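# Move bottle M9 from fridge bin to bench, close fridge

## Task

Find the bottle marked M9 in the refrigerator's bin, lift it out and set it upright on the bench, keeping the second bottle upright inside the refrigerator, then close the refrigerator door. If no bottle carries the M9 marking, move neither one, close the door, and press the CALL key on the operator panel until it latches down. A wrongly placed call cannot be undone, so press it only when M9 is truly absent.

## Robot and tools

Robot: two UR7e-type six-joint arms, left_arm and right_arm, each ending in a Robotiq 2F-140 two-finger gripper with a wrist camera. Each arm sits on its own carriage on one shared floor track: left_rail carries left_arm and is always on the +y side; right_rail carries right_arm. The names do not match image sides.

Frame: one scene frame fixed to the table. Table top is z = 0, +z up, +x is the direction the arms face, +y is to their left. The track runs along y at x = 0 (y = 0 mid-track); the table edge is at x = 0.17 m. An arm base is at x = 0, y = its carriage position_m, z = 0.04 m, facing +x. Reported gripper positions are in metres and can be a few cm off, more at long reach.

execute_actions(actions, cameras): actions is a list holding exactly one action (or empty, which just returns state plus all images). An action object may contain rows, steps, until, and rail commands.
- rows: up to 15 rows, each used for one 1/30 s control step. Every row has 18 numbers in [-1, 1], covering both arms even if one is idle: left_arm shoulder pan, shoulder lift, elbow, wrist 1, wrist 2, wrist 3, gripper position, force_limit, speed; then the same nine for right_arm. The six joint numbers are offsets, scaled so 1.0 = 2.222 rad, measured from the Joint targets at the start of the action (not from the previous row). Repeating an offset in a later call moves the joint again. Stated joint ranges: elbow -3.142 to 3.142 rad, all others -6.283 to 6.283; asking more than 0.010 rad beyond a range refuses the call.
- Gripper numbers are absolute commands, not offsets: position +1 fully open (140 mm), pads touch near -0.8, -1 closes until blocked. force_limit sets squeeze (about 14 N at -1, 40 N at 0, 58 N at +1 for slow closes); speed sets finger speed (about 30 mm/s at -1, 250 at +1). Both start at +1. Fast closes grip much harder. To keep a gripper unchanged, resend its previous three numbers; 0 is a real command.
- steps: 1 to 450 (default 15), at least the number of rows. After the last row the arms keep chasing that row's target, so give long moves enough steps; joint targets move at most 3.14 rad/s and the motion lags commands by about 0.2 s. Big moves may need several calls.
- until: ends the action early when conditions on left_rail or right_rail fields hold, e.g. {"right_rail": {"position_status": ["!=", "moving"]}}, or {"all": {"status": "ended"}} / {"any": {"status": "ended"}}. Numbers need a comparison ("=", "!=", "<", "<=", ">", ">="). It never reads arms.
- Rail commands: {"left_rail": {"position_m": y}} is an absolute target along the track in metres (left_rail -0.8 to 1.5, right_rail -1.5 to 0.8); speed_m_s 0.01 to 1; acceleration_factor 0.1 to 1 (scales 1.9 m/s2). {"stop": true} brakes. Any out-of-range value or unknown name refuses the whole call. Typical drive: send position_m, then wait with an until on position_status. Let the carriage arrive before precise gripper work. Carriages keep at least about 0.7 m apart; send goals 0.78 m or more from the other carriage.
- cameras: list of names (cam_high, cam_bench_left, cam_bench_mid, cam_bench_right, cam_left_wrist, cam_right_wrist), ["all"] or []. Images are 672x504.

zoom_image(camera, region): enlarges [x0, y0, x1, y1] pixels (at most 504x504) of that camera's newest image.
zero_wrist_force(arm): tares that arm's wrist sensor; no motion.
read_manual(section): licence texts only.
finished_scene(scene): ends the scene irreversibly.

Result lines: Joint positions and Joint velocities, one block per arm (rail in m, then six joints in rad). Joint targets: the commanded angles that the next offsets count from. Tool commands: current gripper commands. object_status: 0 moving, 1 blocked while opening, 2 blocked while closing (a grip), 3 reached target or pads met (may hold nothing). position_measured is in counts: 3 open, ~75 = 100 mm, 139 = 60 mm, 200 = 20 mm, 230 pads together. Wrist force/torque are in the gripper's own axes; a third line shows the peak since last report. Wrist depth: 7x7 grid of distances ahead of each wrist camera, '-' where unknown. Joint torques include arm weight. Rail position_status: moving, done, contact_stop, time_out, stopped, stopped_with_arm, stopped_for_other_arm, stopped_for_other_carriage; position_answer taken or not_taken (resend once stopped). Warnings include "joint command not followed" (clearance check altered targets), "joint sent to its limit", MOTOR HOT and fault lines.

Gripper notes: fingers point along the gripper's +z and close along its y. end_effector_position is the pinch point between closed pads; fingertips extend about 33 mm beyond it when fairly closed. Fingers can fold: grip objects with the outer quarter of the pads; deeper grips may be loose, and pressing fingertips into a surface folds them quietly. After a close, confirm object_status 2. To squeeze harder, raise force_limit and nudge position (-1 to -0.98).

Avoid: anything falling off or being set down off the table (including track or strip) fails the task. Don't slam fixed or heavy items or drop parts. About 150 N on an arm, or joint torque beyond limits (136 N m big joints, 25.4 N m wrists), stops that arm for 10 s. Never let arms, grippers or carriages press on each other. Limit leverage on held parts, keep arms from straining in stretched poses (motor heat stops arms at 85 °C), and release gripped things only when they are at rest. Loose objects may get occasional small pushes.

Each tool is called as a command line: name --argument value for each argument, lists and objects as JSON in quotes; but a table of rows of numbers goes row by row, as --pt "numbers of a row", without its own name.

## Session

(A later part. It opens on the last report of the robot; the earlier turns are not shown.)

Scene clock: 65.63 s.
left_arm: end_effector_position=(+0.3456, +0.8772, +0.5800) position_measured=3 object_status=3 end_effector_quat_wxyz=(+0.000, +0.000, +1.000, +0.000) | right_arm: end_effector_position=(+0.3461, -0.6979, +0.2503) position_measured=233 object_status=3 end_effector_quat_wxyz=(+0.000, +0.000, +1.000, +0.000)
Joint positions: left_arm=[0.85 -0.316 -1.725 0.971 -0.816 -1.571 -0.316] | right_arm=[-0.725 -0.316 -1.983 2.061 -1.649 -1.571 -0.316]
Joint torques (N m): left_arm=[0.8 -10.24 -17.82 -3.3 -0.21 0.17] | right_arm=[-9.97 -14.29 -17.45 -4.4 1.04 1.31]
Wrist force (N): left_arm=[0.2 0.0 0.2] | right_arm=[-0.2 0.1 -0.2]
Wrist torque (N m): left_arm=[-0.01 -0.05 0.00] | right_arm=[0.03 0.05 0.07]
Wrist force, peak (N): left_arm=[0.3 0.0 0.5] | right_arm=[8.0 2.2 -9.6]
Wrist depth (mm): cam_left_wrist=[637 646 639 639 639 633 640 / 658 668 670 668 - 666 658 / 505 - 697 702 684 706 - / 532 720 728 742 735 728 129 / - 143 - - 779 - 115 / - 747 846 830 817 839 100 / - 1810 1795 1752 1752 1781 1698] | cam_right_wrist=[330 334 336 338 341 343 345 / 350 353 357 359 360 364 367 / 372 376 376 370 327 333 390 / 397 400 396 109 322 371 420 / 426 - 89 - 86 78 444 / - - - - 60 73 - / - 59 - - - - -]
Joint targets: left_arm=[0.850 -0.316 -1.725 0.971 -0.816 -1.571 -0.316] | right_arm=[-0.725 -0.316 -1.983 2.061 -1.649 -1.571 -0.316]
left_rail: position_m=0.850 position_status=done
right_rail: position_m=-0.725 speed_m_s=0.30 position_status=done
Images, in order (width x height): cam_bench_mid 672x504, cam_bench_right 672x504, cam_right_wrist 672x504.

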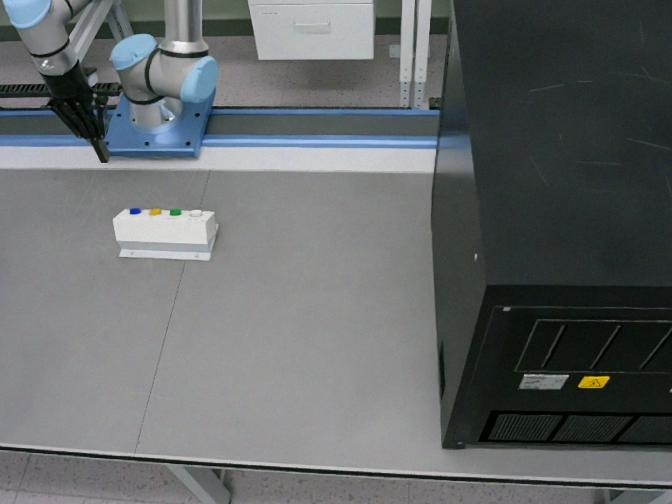

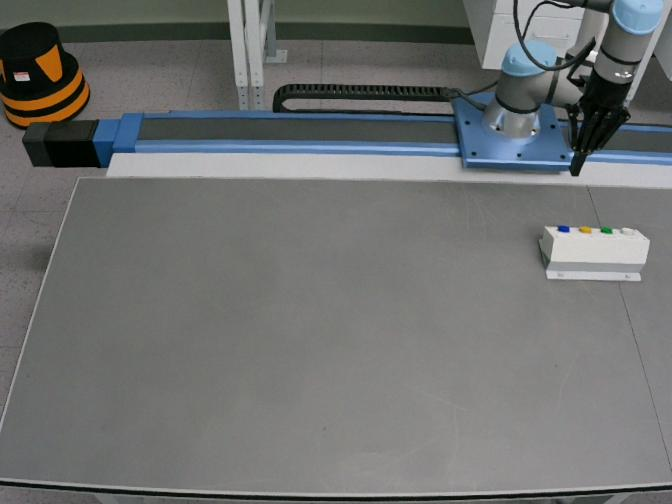

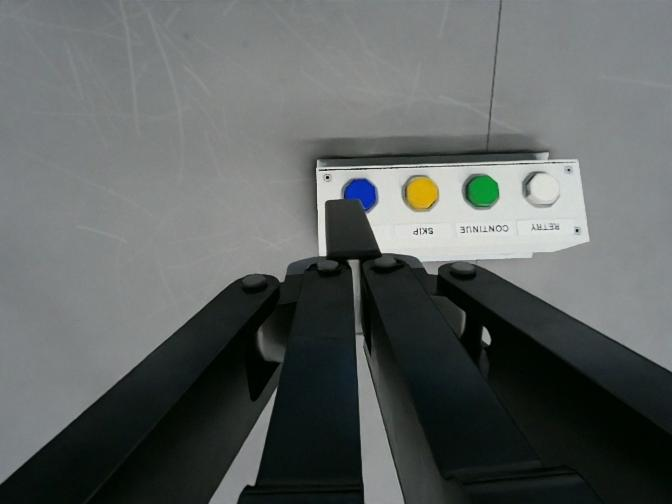

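execute_actions --actions '[{"right_rail":{"position_m":-0.813},"steps":60,"until":{"right_rail":{"position_status":["!=","moving"]}}}]'

execute_actions --actions '[{"rows":[[0,0,0,0,0,0,1,1,1,0.1422,-0.1406,0.1434,-0.1598,0,0.1422,-1,-1,0]],"steps":40}]' --cameras '["cam_right_wrist","cam_bench_mid","cam_bench_right"]'

zoom_image --camera "cam_right_wrist" --region '[220, 60, 480, 280]'

zoom_image --camera "cam_bench_mid" --region '[60, 120, 240, 270]'

zoom_image --camera "cam_bench_right" --region '[460, 120, 672, 300]'

Scene clock: 78.50 s.
left_arm: end_effector_position=(+0.3456, +0.8772, +0.5800) position_measured=3 object_status=3 end_effector_quat_wxyz=(+0.000, +0.000, +1.000, +0.000) | right_arm: end_effector_position=(+0.3461, -0.7859, +0.2503) position_measured=233 object_status=3 end_effector_quat_wxyz=(+0.000, +0.000, +1.000, +0.000)
Joint positions: left_arm=[0.85 -0.316 -1.725 0.971 -0.816 -1.571 -0.316] | right_arm=[-0.813 -0.316 -1.983 2.061 -1.649 -1.571 -0.316]
Joint torques (N m): left_arm=[1.41 -9.9 -18.17 -3.39 -0.4 0.03] | right_arm=[-5.95 -5.37 -19.49 -3.88 0.88 1.19]
Wrist force (N): left_arm=[0.2 0.0 0.1] | right_arm=[-0.1 -0.1 -0.2]
Wrist torque (N m): left_arm=[0.00 -0.05 -0.01] | right_arm=[-0.01 0.01 0.07]
Wrist force, peak (N): left_arm=[0.5 0.2 0.5] | right_arm=[0.4 -3.2 -0.2]
Wrist depth (mm): cam_left_wrist=[639 646 637 642 633 646 633 / 546 662 672 656 664 672 654 / - 697 693 709 693 695 702 / - 735 753 706 750 725 720 / - 133 782 788 782 - 115 / - 735 836 820 820 820 104 / - 1825 1840 1825 1781 1872 1738] | cam_right_wrist=[330 333 336 338 341 344 347 / 351 355 357 358 361 365 368 / 372 376 379 376 348 329 329 / 399 399 399 109 322 412 420 / 425 - 89 - 87 78 445 / - - - - 60 73 - / - 59 - - - - -]
Joint targets: left_arm=[0.850 -0.316 -1.725 0.971 -0.816 -1.571 -0.316] | right_arm=[-0.813 -0.316 -1.983 2.061 -1.649 -1.571 -0.316]
Tool commands: left_gripper/position=+1.0 left_gripper/force_limit=+1.0 left_gripper/speed=+1.0 right_gripper/position=-1.0 right_gripper/force_limit=-1.0 right_gripper/speed=+0.0
left_rail: position_m=0.850 position_status=done
right_rail: position_m=-0.813 speed_m_s=0.30 position_status=done

Scene clock: 80.03 s.
left_arm: end_effector_position=(+0.3456, +0.8772, +0.5800) position_measured=3 object_status=3 end_effector_quat_wxyz=(+0.000, +0.000, +1.000, +0.000) | right_arm: end_effector_position=(+0.3092, -0.6797, +0.2295) position_measured=233 object_status=3 end_effector_quat_wxyz=(+0.174, +0.000, +0.985, +0.000)
Joint positions: left_arm=[0.85 -0.316 -1.725 0.971 -0.816 -1.571 -0.316] | right_arm=[-0.813 0 -2.296 2.38 -2.004 -1.571 0]
Joint torques (N m): left_arm=[1.48 -9.67 -17.54 -3.42 -0.31 0.06] | right_arm=[10.18 -3.85 -17.78 -5.05 -0.68 1.98]
Wrist force (N): left_arm=[0.1 -0.1 0.0] | right_arm=[0.3 -0.2 -0.5]
Wrist torque (N m): left_arm=[-0.02 -0.02 0.00] | right_arm=[-0.04 -0.02 -0.02]
Wrist force, peak (N): left_arm=[0.4 -0.2 0.5] | right_arm=[-6.6 -9.6 -2.0]
Wrist depth (mm): cam_left_wrist=[644 640 644 639 635 639 637 / 562 - 668 664 650 654 689 / - 742 700 674 - 672 702 / - - 735 737 745 713 720 / - 143 788 779 771 794 115 / - 684 830 820 - - 104 / - 1752 1840 1738 1725 1766 -] | cam_right_wrist=[295 297 299 303 305 309 310 / 327 332 334 329 332 336 349 / 368 373 378 308 314 312 400 / 425 430 425 109 433 455 463 / 499 - 89 - 86 77 537 / - - - - 60 73 - / - 59 - - - - -]
Joint targets: left_arm=[0.850 -0.316 -1.725 0.971 -0.816 -1.571 -0.316] | right_arm=[-0.813 0.000 -2.296 2.380 -2.004 -1.571 0.000]
left_rail: position_m=0.850 position_status=done
right_rail: position_m=-0.813 speed_m_s=0.30 position_status=done
Images, in order (width x height): cam_bench_mid 672x504, cam_bench_right 672x504, cam_right_wrist 672x504.

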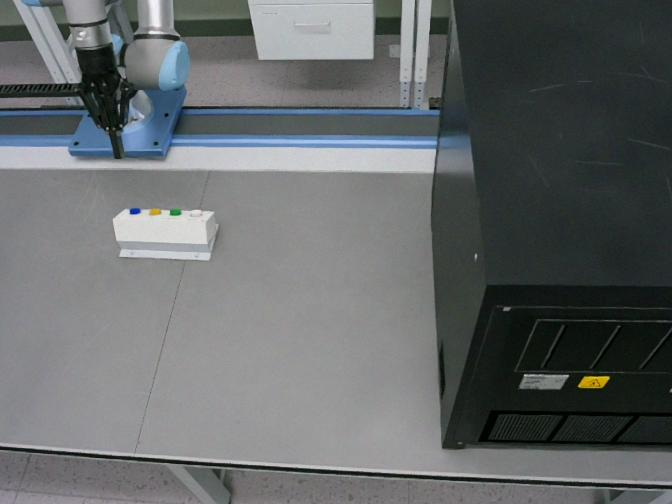

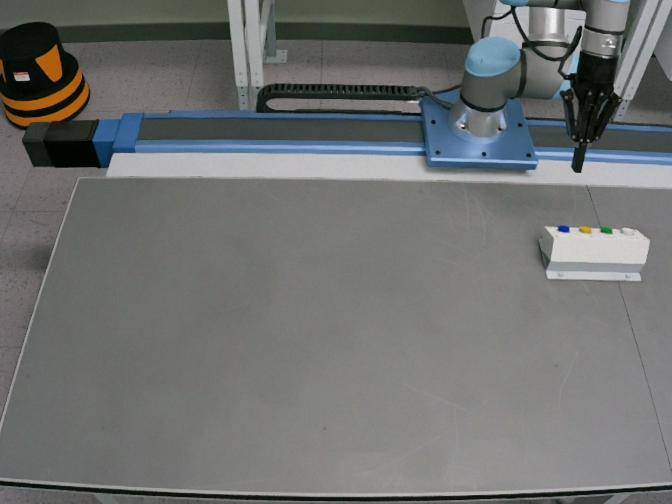

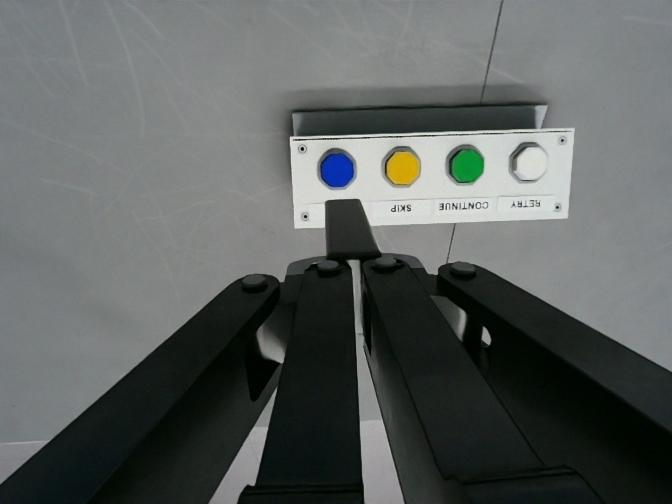

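Scaled by 1.938 from the camera's 672x504 image, which has a finer 960x720 frame.

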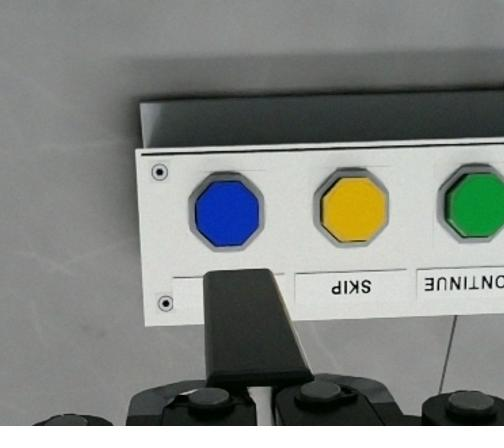

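Scaled by 2.800 from the camera's 672x504 image, which has a finer 960x720 frame.

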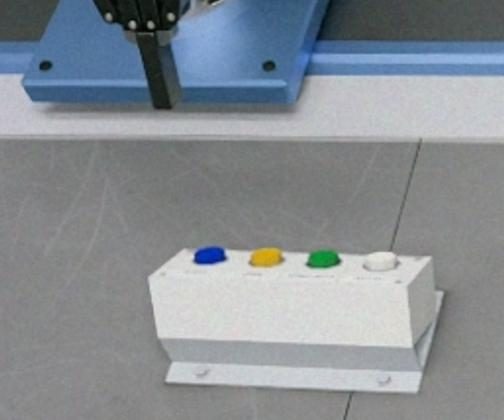

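Scaled by 2.377 from the camera's 672x504 image, which has a finer 960x720 frame.

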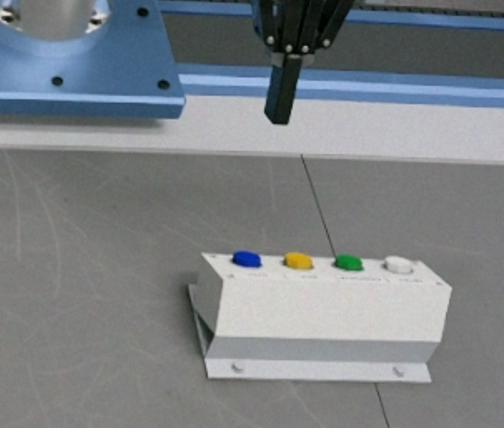

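execute_actions --actions '[{"right_rail":{"position_m":-0.808},"steps":30,"until":{"right_rail":{"position_status":["!=","moving"]}}}]'

execute_actions --actions '[{"rows":[[0,0,0,0,0,0,1,1,1,0,0.056,0.0468,-0.1031,0,0,-1,-1,0],[0,0,0,0,0,0,1,1,1,0,0.1127,0.0936,-0.2063,0,0,-1,-1,0]],"steps":40}]' --cameras '["cam_right_wrist","cam_bench_mid","cam_bench_right"]'

zoom_image --camera "cam_right_wrist" --region '[220, 60, 480, 280]'

zoom_image --camera "cam_bench_mid" --region '[60, 120, 240, 270]'

zoom_image --camera "cam_bench_right" --region '[460, 120, 672, 300]'

Scene clock: 87.60 s.
left_arm: end_effector_position=(+0.3456, +0.8772, +0.5800) position_measured=3 object_status=3 end_effector_quat_wxyz=(+0.000, +0.000, +1.000, +0.000) | right_arm: end_effector_position=(+0.3092, -0.6747, +0.2295) position_measured=233 object_status=3 end_effector_quat_wxyz=(+0.174, +0.000, +0.985, +0.000)
Joint positions: left_arm=[0.85 -0.316 -1.725 0.971 -0.816 -1.571 -0.316] | right_arm=[-0.808 0 -2.296 2.38 -2.004 -1.571 0]
Joint torques (N m): left_arm=[1.92 -9.41 -17.2 -3.47 -0.4 0.12] | right_arm=[8.8 -3.41 -18.66 -4.89 -0.45 1.81]
Wrist force (N): left_arm=[0.4 -0.2 -0.1] | right_arm=[0.4 -0.5 -0.7]
Wrist torque (N m): left_arm=[-0.06 -0.09 0.00] | right_arm=[-0.09 -0.04 -0.02]
Wrist force, peak (N): left_arm=[0.6 0.0 0.4] | right_arm=[0.2 -2.3 -0.5]
Wrist depth (mm): cam_left_wrist=[646 639 650 633 642 639 637 / - 670 664 650 670 654 672 / - 706 774 695 664 720 697 / - 656 737 730 - 725 730 / - 133 747 774 - 805 115 / - 788 833 820 830 826 99 / - 2066 1795 1738 1825 1781 -] | cam_right_wrist=[294 297 299 301 306 308 310 / 329 329 334 335 333 338 350 / 368 372 378 309 310 316 400 / 424 430 423 103 425 459 463 / 494 - 89 - 87 78 534 / - - - - 60 73 - / - 59 - - - - -]
Joint targets: left_arm=[0.850 -0.316 -1.725 0.971 -0.816 -1.571 -0.316] | right_arm=[-0.808 0.000 -2.296 2.380 -2.004 -1.571 0.000]
Tool commands: left_gripper/position=+1.0 left_gripper/force_limit=+1.0 left_gripper/speed=+1.0 right_gripper/position=-1.0 right_gripper/force_limit=-1.0 right_gripper/speed=+0.0
left_rail: position_m=0.850 position_status=done
right_rail: position_m=-0.808 speed_m_s=0.30 position_status=done

Scene clock: 89.13 s.
left_arm: end_effector_position=(+0.3456, +0.8772, +0.5800) position_measured=3 object_status=3 end_effector_quat_wxyz=(+0.000, +0.000, +1.000, +0.000) | right_arm: end_effector_position=(+0.3419, -0.6747, +0.1199) position_measured=233 object_status=3 end_effector_quat_wxyz=(+0.174, +0.000, +0.985, +0.000)
Joint positions: left_arm=[0.85 -0.316 -1.725 0.971 -0.816 -1.571 -0.316] | right_arm=[-0.808 0 -2.045 2.588 -2.463 -1.571 0]
Joint torques (N m): left_arm=[1.83 -9.11 -17.9 -3.43 -0.47 0.14] | right_arm=[-9.91 4.35 -14.59 -5.06 1.21 1.86]
Wrist force (N): left_arm=[0.1 0.1 0.2] | right_arm=[0.5 -0.4 -0.4]
Wrist torque (N m): left_arm=[0.01 -0.02 0.01] | right_arm=[-0.08 -0.09 -0.02]
Wrist force, peak (N): left_arm=[0.7 0.3 -0.2] | right_arm=[-1.9 -0.2 -14.0]
Wrist depth (mm): cam_left_wrist=[650 650 646 640 633 646 633 / 566 664 650 - 664 658 672 / 506 702 702 695 702 693 711 / 481 737 732 737 732 720 122 / - 133 777 805 782 777 115 / - 839 823 833 869 852 99 / - 1825 1781 1553 1795 1795 1795] | cam_right_wrist=[202 200 201 204 206 208 211 / 220 223 225 228 230 233 236 / 250 253 251 202 204 204 205 / 286 291 284 109 199 210 213 / 337 320 89 - 87 78 361 / - - - - 60 73 - / - 59 - - - - -]
Joint targets: left_arm=[0.850 -0.316 -1.725 0.971 -0.816 -1.571 -0.316] | right_arm=[-0.808 0.000 -2.045 2.588 -2.463 -1.571 0.000]
left_rail: position_m=0.850 position_status=done
right_rail: position_m=-0.808 speed_m_s=0.30 position_status=done
Images, in order (width x height): cam_bench_mid 672x504, cam_bench_right 672x504, cam_right_wrist 672x504.

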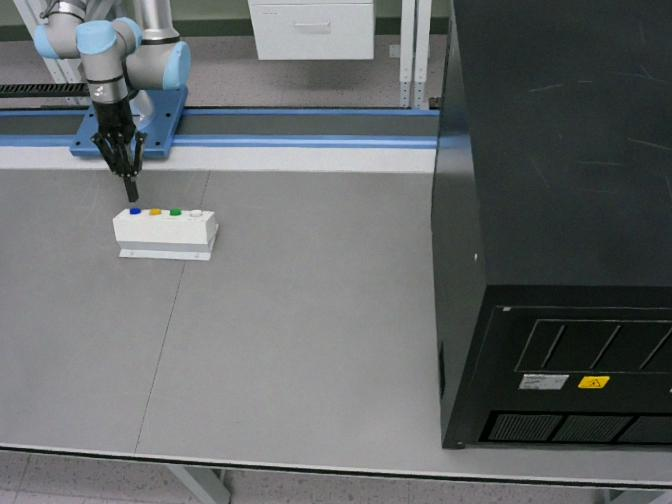

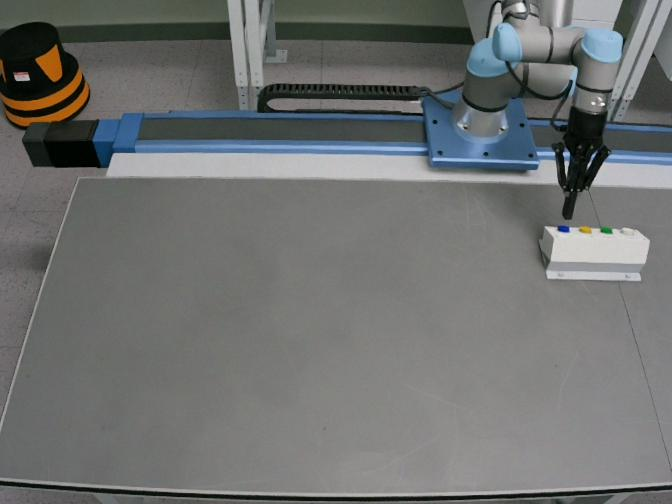

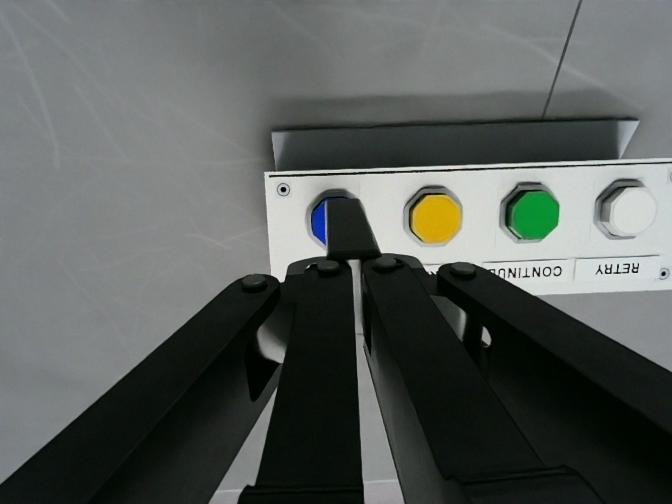

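Scaled by 1.938 from the camera's 672x504 image, which has a finer 960x720 frame.

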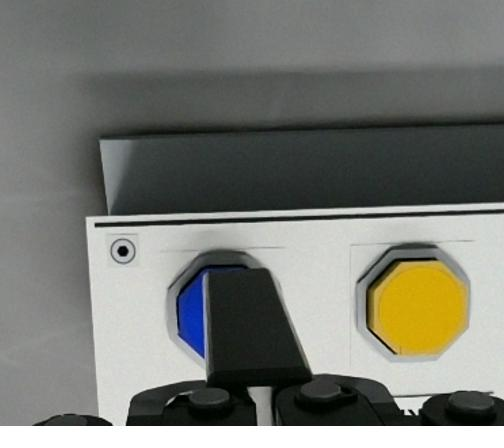

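Scaled by 2.800 from the camera's 672x504 image, which has a finer 960x720 frame.

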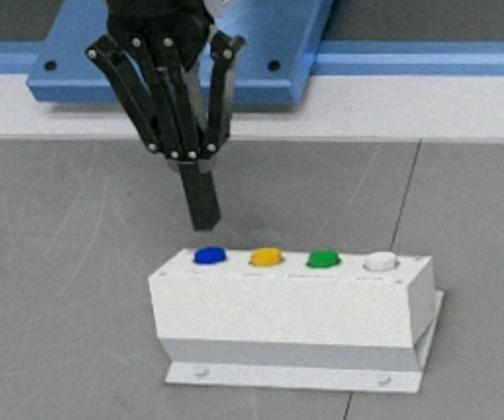

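Scaled by 2.377 from the camera's 672x504 image, which has a finer 960x720 frame.

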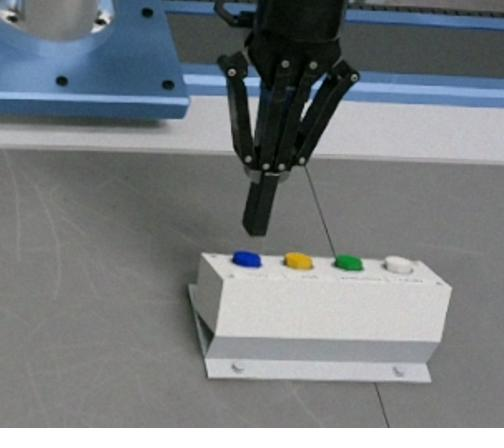

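execute_actions --actions '[{"right_rail":{"position_m":-0.811},"steps":30,"until":{"right_rail":{"position_status":["!=","moving"]}}}]'

execute_actions --actions '[{"rows":[[0,0,0,0,0,0,1,1,1,0,0.0167,0.0059,-0.0225,0,0,-1,-1,0],[0,0,0,0,0,0,1,1,1,0,0.0333,0.0117,-0.0450,0,0,-1,-1,0]],"steps":25}]' --cameras '["cam_right_wrist","cam_bench_mid","cam_bench_right"]'

zoom_image --camera "cam_bench_mid" --region '[60, 120, 240, 270]'

zoom_image --camera "cam_bench_right" --region '[460, 120, 672, 300]'

Scene clock: 94.07 s.
left_arm: end_effector_position=(+0.3456, +0.8772, +0.5800) position_measured=3 object_status=3 end_effector_quat_wxyz=(+0.000, +0.000, +1.000, +0.000) | right_arm: end_effector_position=(+0.3419, -0.6777, +0.1199) position_measured=233 object_status=3 end_effector_quat_wxyz=(+0.174, +0.000, +0.985, +0.000)
Joint positions: left_arm=[0.85 -0.316 -1.725 0.971 -0.816 -1.571 -0.316] | right_arm=[-0.811 0 -2.045 2.588 -2.463 -1.571 0]
Joint torques (N m): left_arm=[2.42 -8.9 -17.22 -3.47 -0.44 0.12] | right_arm=[-10.43 4.47 -15.38 -4.92 1.16 1.84]
Wrist force (N): left_arm=[0.0 -0.1 0.1] | right_arm=[0.4 -0.5 -0.5]
Wrist torque (N m): left_arm=[-0.03 0.00 0.00] | right_arm=[-0.09 -0.06 -0.01]
Wrist force, peak (N): left_arm=[0.6 -0.1 0.3] | right_arm=[0.5 -1.6 -0.5]
Wrist depth (mm): cam_left_wrist=[644 639 633 642 639 637 639 / 615 666 - 637 656 652 664 / - 687 704 709 680 691 691 / - 730 740 742 - - 716 / - 132 763 777 782 - 115 / - 691 836 823 814 842 100 / - 1766 1752 1659 1738 1781 1766] | cam_right_wrist=[202 200 202 204 206 208 210 / 220 223 225 228 231 232 236 / 251 252 254 202 204 203 206 / 287 290 285 109 200 209 212 / 337 319 89 - 87 78 362 / - - - - 60 73 - / - 59 - - - - -]
Joint targets: left_arm=[0.850 -0.316 -1.725 0.971 -0.816 -1.571 -0.316] | right_arm=[-0.811 0.000 -2.045 2.588 -2.463 -1.571 0.000]
Tool commands: left_gripper/position=+1.0 left_gripper/force_limit=+1.0 left_gripper/speed=+1.0 right_gripper/position=-1.0 right_gripper/force_limit=-1.0 right_gripper/speed=+0.0
left_rail: position_m=0.850 position_status=done
right_rail: position_m=-0.811 speed_m_s=0.30 position_status=done

Scene clock: 95.10 s.
left_arm: end_effector_position=(+0.3456, +0.8772, +0.5800) position_measured=3 object_status=3 end_effector_quat_wxyz=(+0.000, +0.000, +1.000, +0.000) | right_arm: end_effector_position=(+0.3485, -0.6777, +0.1007) position_measured=233 object_status=3 end_effector_quat_wxyz=(+0.174, +0.000, +0.985, +0.000)
Joint positions: left_arm=[0.85 -0.316 -1.725 0.971 -0.816 -1.571 -0.316] | right_arm=[-0.811 0 -1.971 2.614 -2.562 -1.571 0]
Joint torques (N m): left_arm=[2.54 -9.05 -17.5 -3.47 -0.43 0.17] | right_arm=[-9.96 2.64 -13.07 -5.03 1.19 1.85]
Wrist force (N): left_arm=[0.1 0.0 -0.1] | right_arm=[0.6 -0.4 -0.5]
Wrist torque (N m): left_arm=[-0.02 -0.03 0.01] | right_arm=[-0.05 -0.10 -0.02]
Wrist force, peak (N): left_arm=[0.5 -0.5 0.2] | right_arm=[0.0 -0.3 -3.0]
Wrist depth (mm): cam_left_wrist=[642 650 639 635 640 637 637 / 533 666 676 660 666 658 678 / - - 695 689 706 693 702 / - 666 763 742 728 730 725 / - 115 - 799 - 774 115 / - 866 833 820 833 826 104 / - 1921 1810 1810 1766 1795 1810] | cam_right_wrist=[182 183 185 187 188 191 193 / 202 204 206 209 211 213 216 / 228 231 227 183 184 186 228 / 264 266 260 109 180 190 192 / 309 293 89 - 87 78 341 / - - - - 60 73 - / - 59 - - - - -]
Joint targets: left_arm=[0.850 -0.316 -1.725 0.971 -0.816 -1.571 -0.316] | right_arm=[-0.811 0.000 -1.971 2.614 -2.563 -1.571 0.000]
left_rail: position_m=0.850 position_status=done
right_rail: position_m=-0.811 speed_m_s=0.30 position_status=done
Images, in order (width x height): cam_bench_mid 672x504, cam_bench_right 672x504, cam_right_wrist 672x504.

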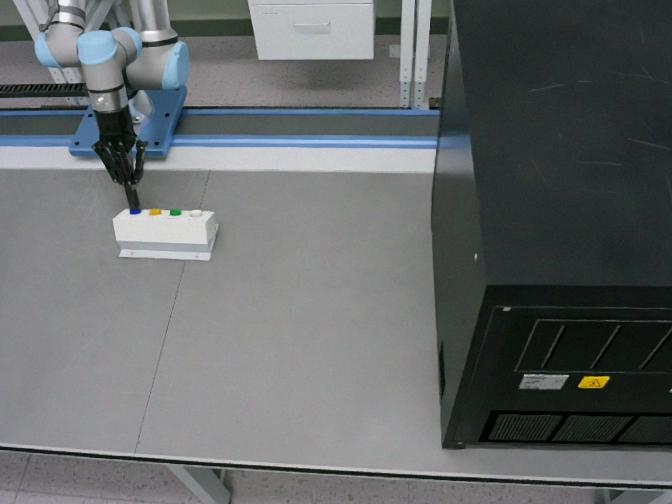

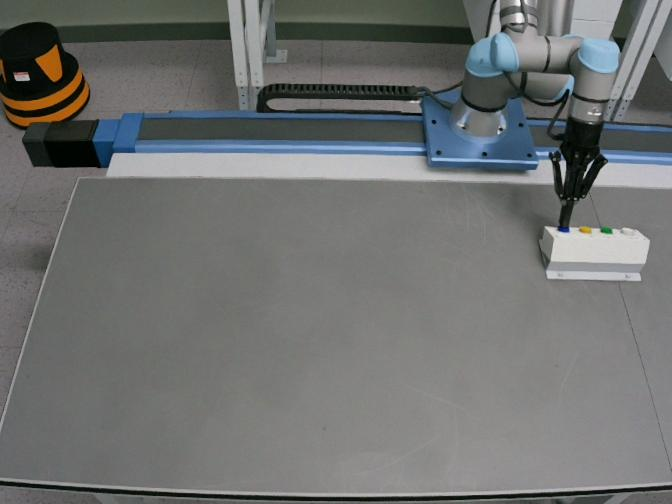

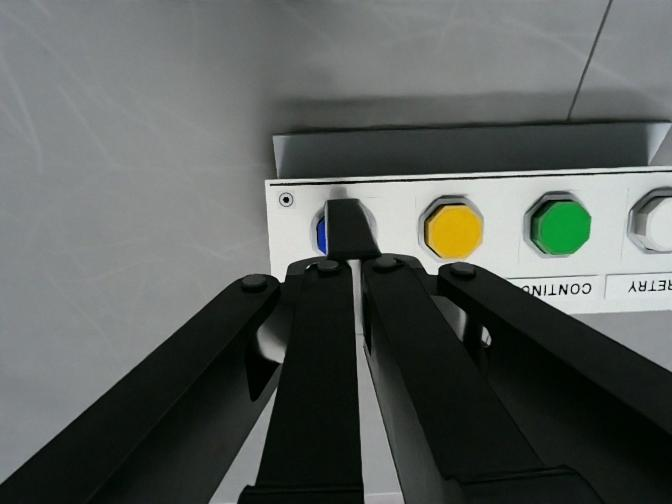

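Scaled by 2.800 from the camera's 672x504 image, which has a finer 960x720 frame.

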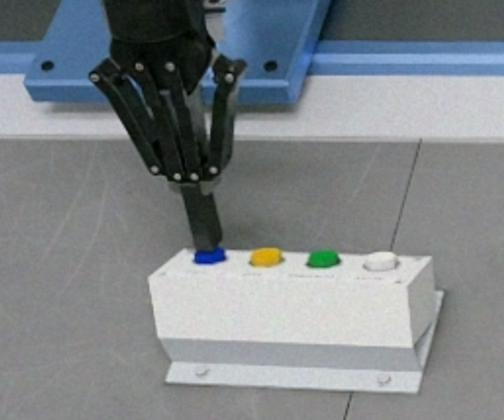

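Scaled by 2.377 from the camera's 672x504 image, which has a finer 960x720 frame.

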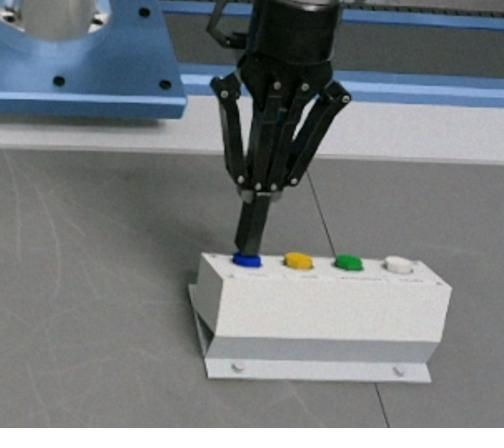

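execute_actions --actions '[{"rows":[[0,0,0,0,0,0,1,1,1,0,0.0074,0.0022,-0.0096,0,0,-1,-1,0]],"steps":15}]'

execute_actions --actions '[{"rows":[[0,0,0,0,0,0,1,1,1,0,0.0055,0.0016,-0.0071,0,0,-1,-1,0]],"steps":15}]'

Scene clock: 96.80 s.
left_arm: end_effector_position=(+0.3456, +0.8772, +0.5800) position_measured=3 object_status=3 end_effector_quat_wxyz=(+0.000, +0.000, +1.000, +0.000) | right_arm: end_effector_position=(+0.3499, -0.6777, +0.0967) position_measured=233 object_status=3 end_effector_quat_wxyz=(+0.174, +0.000, +0.985, +0.000)
Joint positions: left_arm=[0.85 -0.316 -1.725 0.971 -0.816 -1.571 -0.316] | right_arm=[-0.811 0 -1.955 2.619 -2.584 -1.571 0]
Joint torques (N m): left_arm=[2 -8.67 -17.14 -3.47 -0.44 0.11] | right_arm=[-9.83 4.49 -9.07 -3.76 1.19 1.79]
Wrist force (N): left_arm=[0.0 -0.1 0.1] | right_arm=[-1.5 -0.3 -6.7]
Wrist torque (N m): left_arm=[-0.03 0.00 0.00] | right_arm=[-0.03 -0.21 -0.02]
Wrist force, peak (N): left_arm=[0.4 -0.1 0.6] | right_arm=[-2.1 -0.7 -8.1]
Wrist depth (mm): cam_left_wrist=[650 642 664 650 637 642 628 / 654 670 682 640 666 652 - / - 676 706 693 702 695 676 / - 716 740 742 730 713 121 / - 133 785 785 782 782 115 / - 805 859 814 830 811 99 / - 1904 1810 1781 1752 1698 1725] | cam_right_wrist=[178 179 181 183 185 188 188 / 199 200 202 204 207 210 212 / 224 226 224 189 180 181 183 / 259 260 256 109 175 184 188 / 304 288 89 - 86 78 337 / - - - - 60 73 - / - 59 - - - - -]
Joint targets: left_arm=[0.850 -0.316 -1.725 0.971 -0.816 -1.571 -0.316] | right_arm=[-0.811 0.000 -1.955 2.619 -2.584 -1.571 0.000]
left_rail: position_m=0.850 position_status=done
right_rail: position_m=-0.811 speed_m_s=0.30 position_status=done

Scene clock: 97.50 s.
left_arm: end_effector_position=(+0.3456, +0.8772, +0.5800) position_measured=3 object_status=3 end_effector_quat_wxyz=(+0.000, +0.000, +1.000, +0.000) | right_arm: end_effector_position=(+0.3509, -0.6777, +0.0938) position_measured=233 object_status=3 end_effector_quat_wxyz=(+0.174, +0.000, +0.985, +0.000)
Joint positions: left_arm=[0.85 -0.316 -1.725 0.971 -0.816 -1.571 -0.316] | right_arm=[-0.811 0 -1.943 2.622 -2.6 -1.571 0]
Joint torques (N m): left_arm=[2.3 -8.44 -17.2 -3.42 -0.5 0.1] | right_arm=[-10.27 8.5 -5.48 -3.01 1.19 1.77]
Wrist force (N): left_arm=[0.2 0.1 0.2] | right_arm=[3.3 -1.3 -26.7]
Wrist torque (N m): left_arm=[0.03 -0.04 0.00] | right_arm=[-0.07 -0.29 -0.01]
Wrist force, peak (N): left_arm=[0.1 0.2 0.4] | right_arm=[2.5 -1.3 -27.2]
Wrist depth (mm): cam_left_wrist=[644 646 633 639 642 633 639 / 598 687 687 662 640 666 654 / 519 697 700 702 704 711 689 / - - 742 742 718 723 723 / - 144 782 785 760 788 115 / - 817 862 820 833 794 104 / - 1781 1672 1725 1766 1738 1795] | cam_right_wrist=[176 176 178 180 182 184 186 / 196 197 200 202 204 207 209 / 221 224 221 213 177 178 180 / 254 259 252 109 173 183 185 / 298 284 89 - 87 78 330 / - - - - 60 73 - / - 59 - - - - -]
Joint targets: left_arm=[0.850 -0.316 -1.725 0.971 -0.816 -1.571 -0.316] | right_arm=[-0.811 0.000 -1.943 2.622 -2.600 -1.571 0.000]
left_rail: position_m=0.850 position_status=done
right_rail: position_m=-0.811 speed_m_s=0.30 position_status=done

execute_actions --actions '[{"rows":[[0,0,0,0,0,0,1,1,1,0,-0.015,-0.0045,0.0195,0,0,-1,-1,0],[0,0,0,0,0,0,1,1,1,0,-0.0462,-0.0155,0.0617,0,0,-1,-1,0],[0,0,0,0,0,0,1,1,1,0,-0.090,-0.035,0.125,0,0,-1,-1,0]],"steps":30}]' --cameras '["cam_right_wrist","cam_bench_mid","cam_bench_right"]'

zoom_image --camera "cam_bench_mid" --region '[105, 195, 235, 270]'

zoom_image --camera "cam_right_wrist" --region '[240, 100, 672, 300]'

Scene clock: 101.87 s.
left_arm: end_effector_position=(+0.3456, +0.8772, +0.5800) position_measured=3 object_status=3 end_effector_quat_wxyz=(+0.000, +0.000, +1.000, +0.000) | right_arm: end_effector_position=(+0.3312, -0.6777, +0.1483) position_measured=233 object_status=3 end_effector_quat_wxyz=(+0.174, +0.000, +0.985, +0.000)
Joint positions: left_arm=[0.85 -0.316 -1.725 0.971 -0.816 -1.571 -0.316] | right_arm=[-0.811 0 -2.142 2.544 -2.322 -1.571 0]
Joint torques (N m): left_arm=[3.02 -8.72 -17.43 -3.4 -0.38 0.12] | right_arm=[-3.79 -6.79 -37 -1.58 1.16 1.75]
Wrist force (N): left_arm=[0.3 0.1 0.1] | right_arm=[0.2 -0.4 -0.4]
Wrist torque (N m): left_arm=[0.00 -0.06 0.00] | right_arm=[-0.07 -0.02 -0.02]
Wrist force, peak (N): left_arm=[0.4 0.6 0.2] | right_arm=[3.2 -1.6 -31.4]
Wrist depth (mm): cam_left_wrist=[646 646 654 598 639 639 639 / 652 725 648 654 642 642 676 / 532 709 691 711 711 693 706 / - 730 747 718 737 728 716 / - 143 779 788 768 782 115 / - 799 842 823 833 823 104 / - 1752 1766 1810 1766 1752 1738] | cam_right_wrist=[223 225 227 229 232 233 238 / 247 251 254 267 260 262 267 / 282 282 286 229 230 234 240 / 324 326 322 109 236 240 245 / 379 361 89 - 86 78 406 / - - - - 60 73 - / - 59 - - - - -]
Joint targets: left_arm=[0.850 -0.316 -1.725 0.971 -0.816 -1.571 -0.316] | right_arm=[-0.811 0.000 -2.143 2.544 -2.322 -1.571 0.000]
left_rail: position_m=0.850 position_status=done
right_rail: position_m=-0.811 speed_m_s=0.30 position_status=done
Images, in order (width x height): cam_bench_mid 672x504, cam_bench_right 672x504, cam_right_wrist 672x504.

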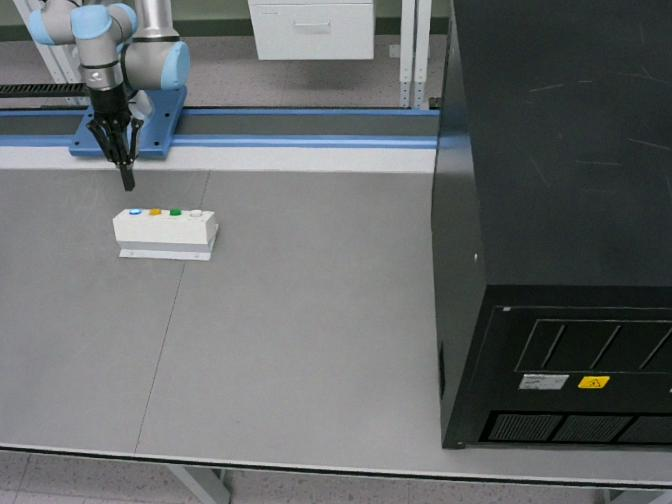

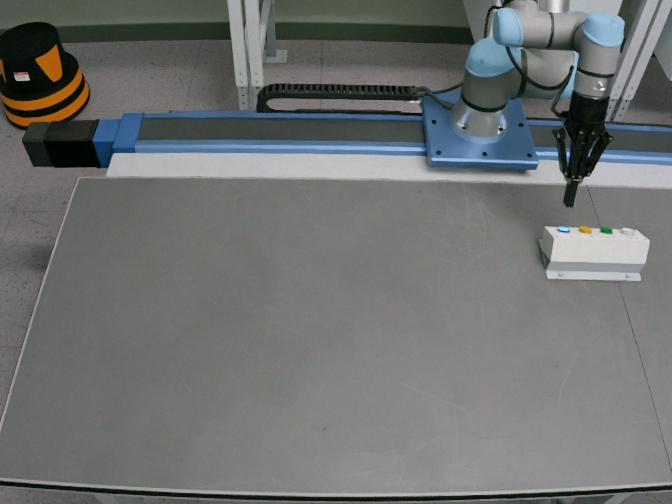

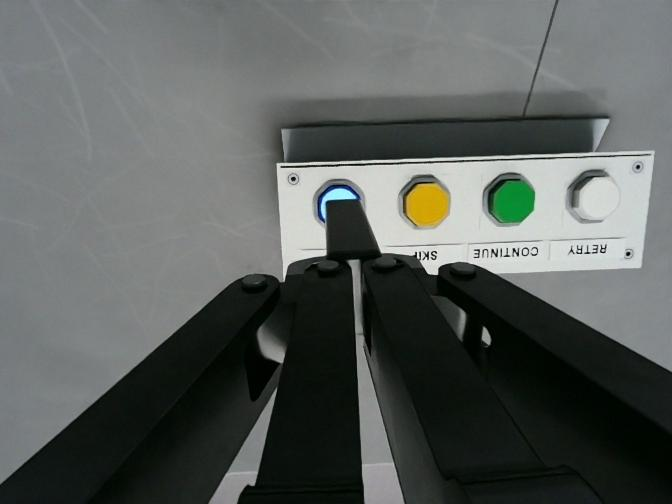

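Scaled by 3.877 from the camera's 672x504 image, which has a finer 960x720 frame.

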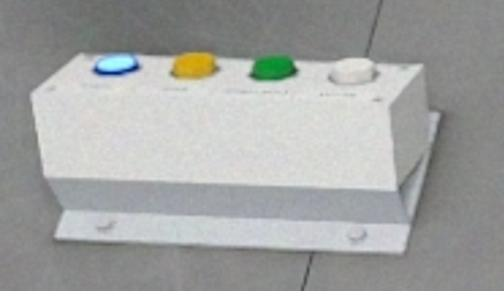

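Scaled by 1.167 from the camera's 672x504 image, which has a finer 960x720 frame.

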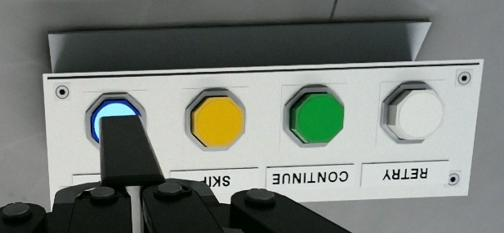

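finished_scene

The scene is finished: the task was done.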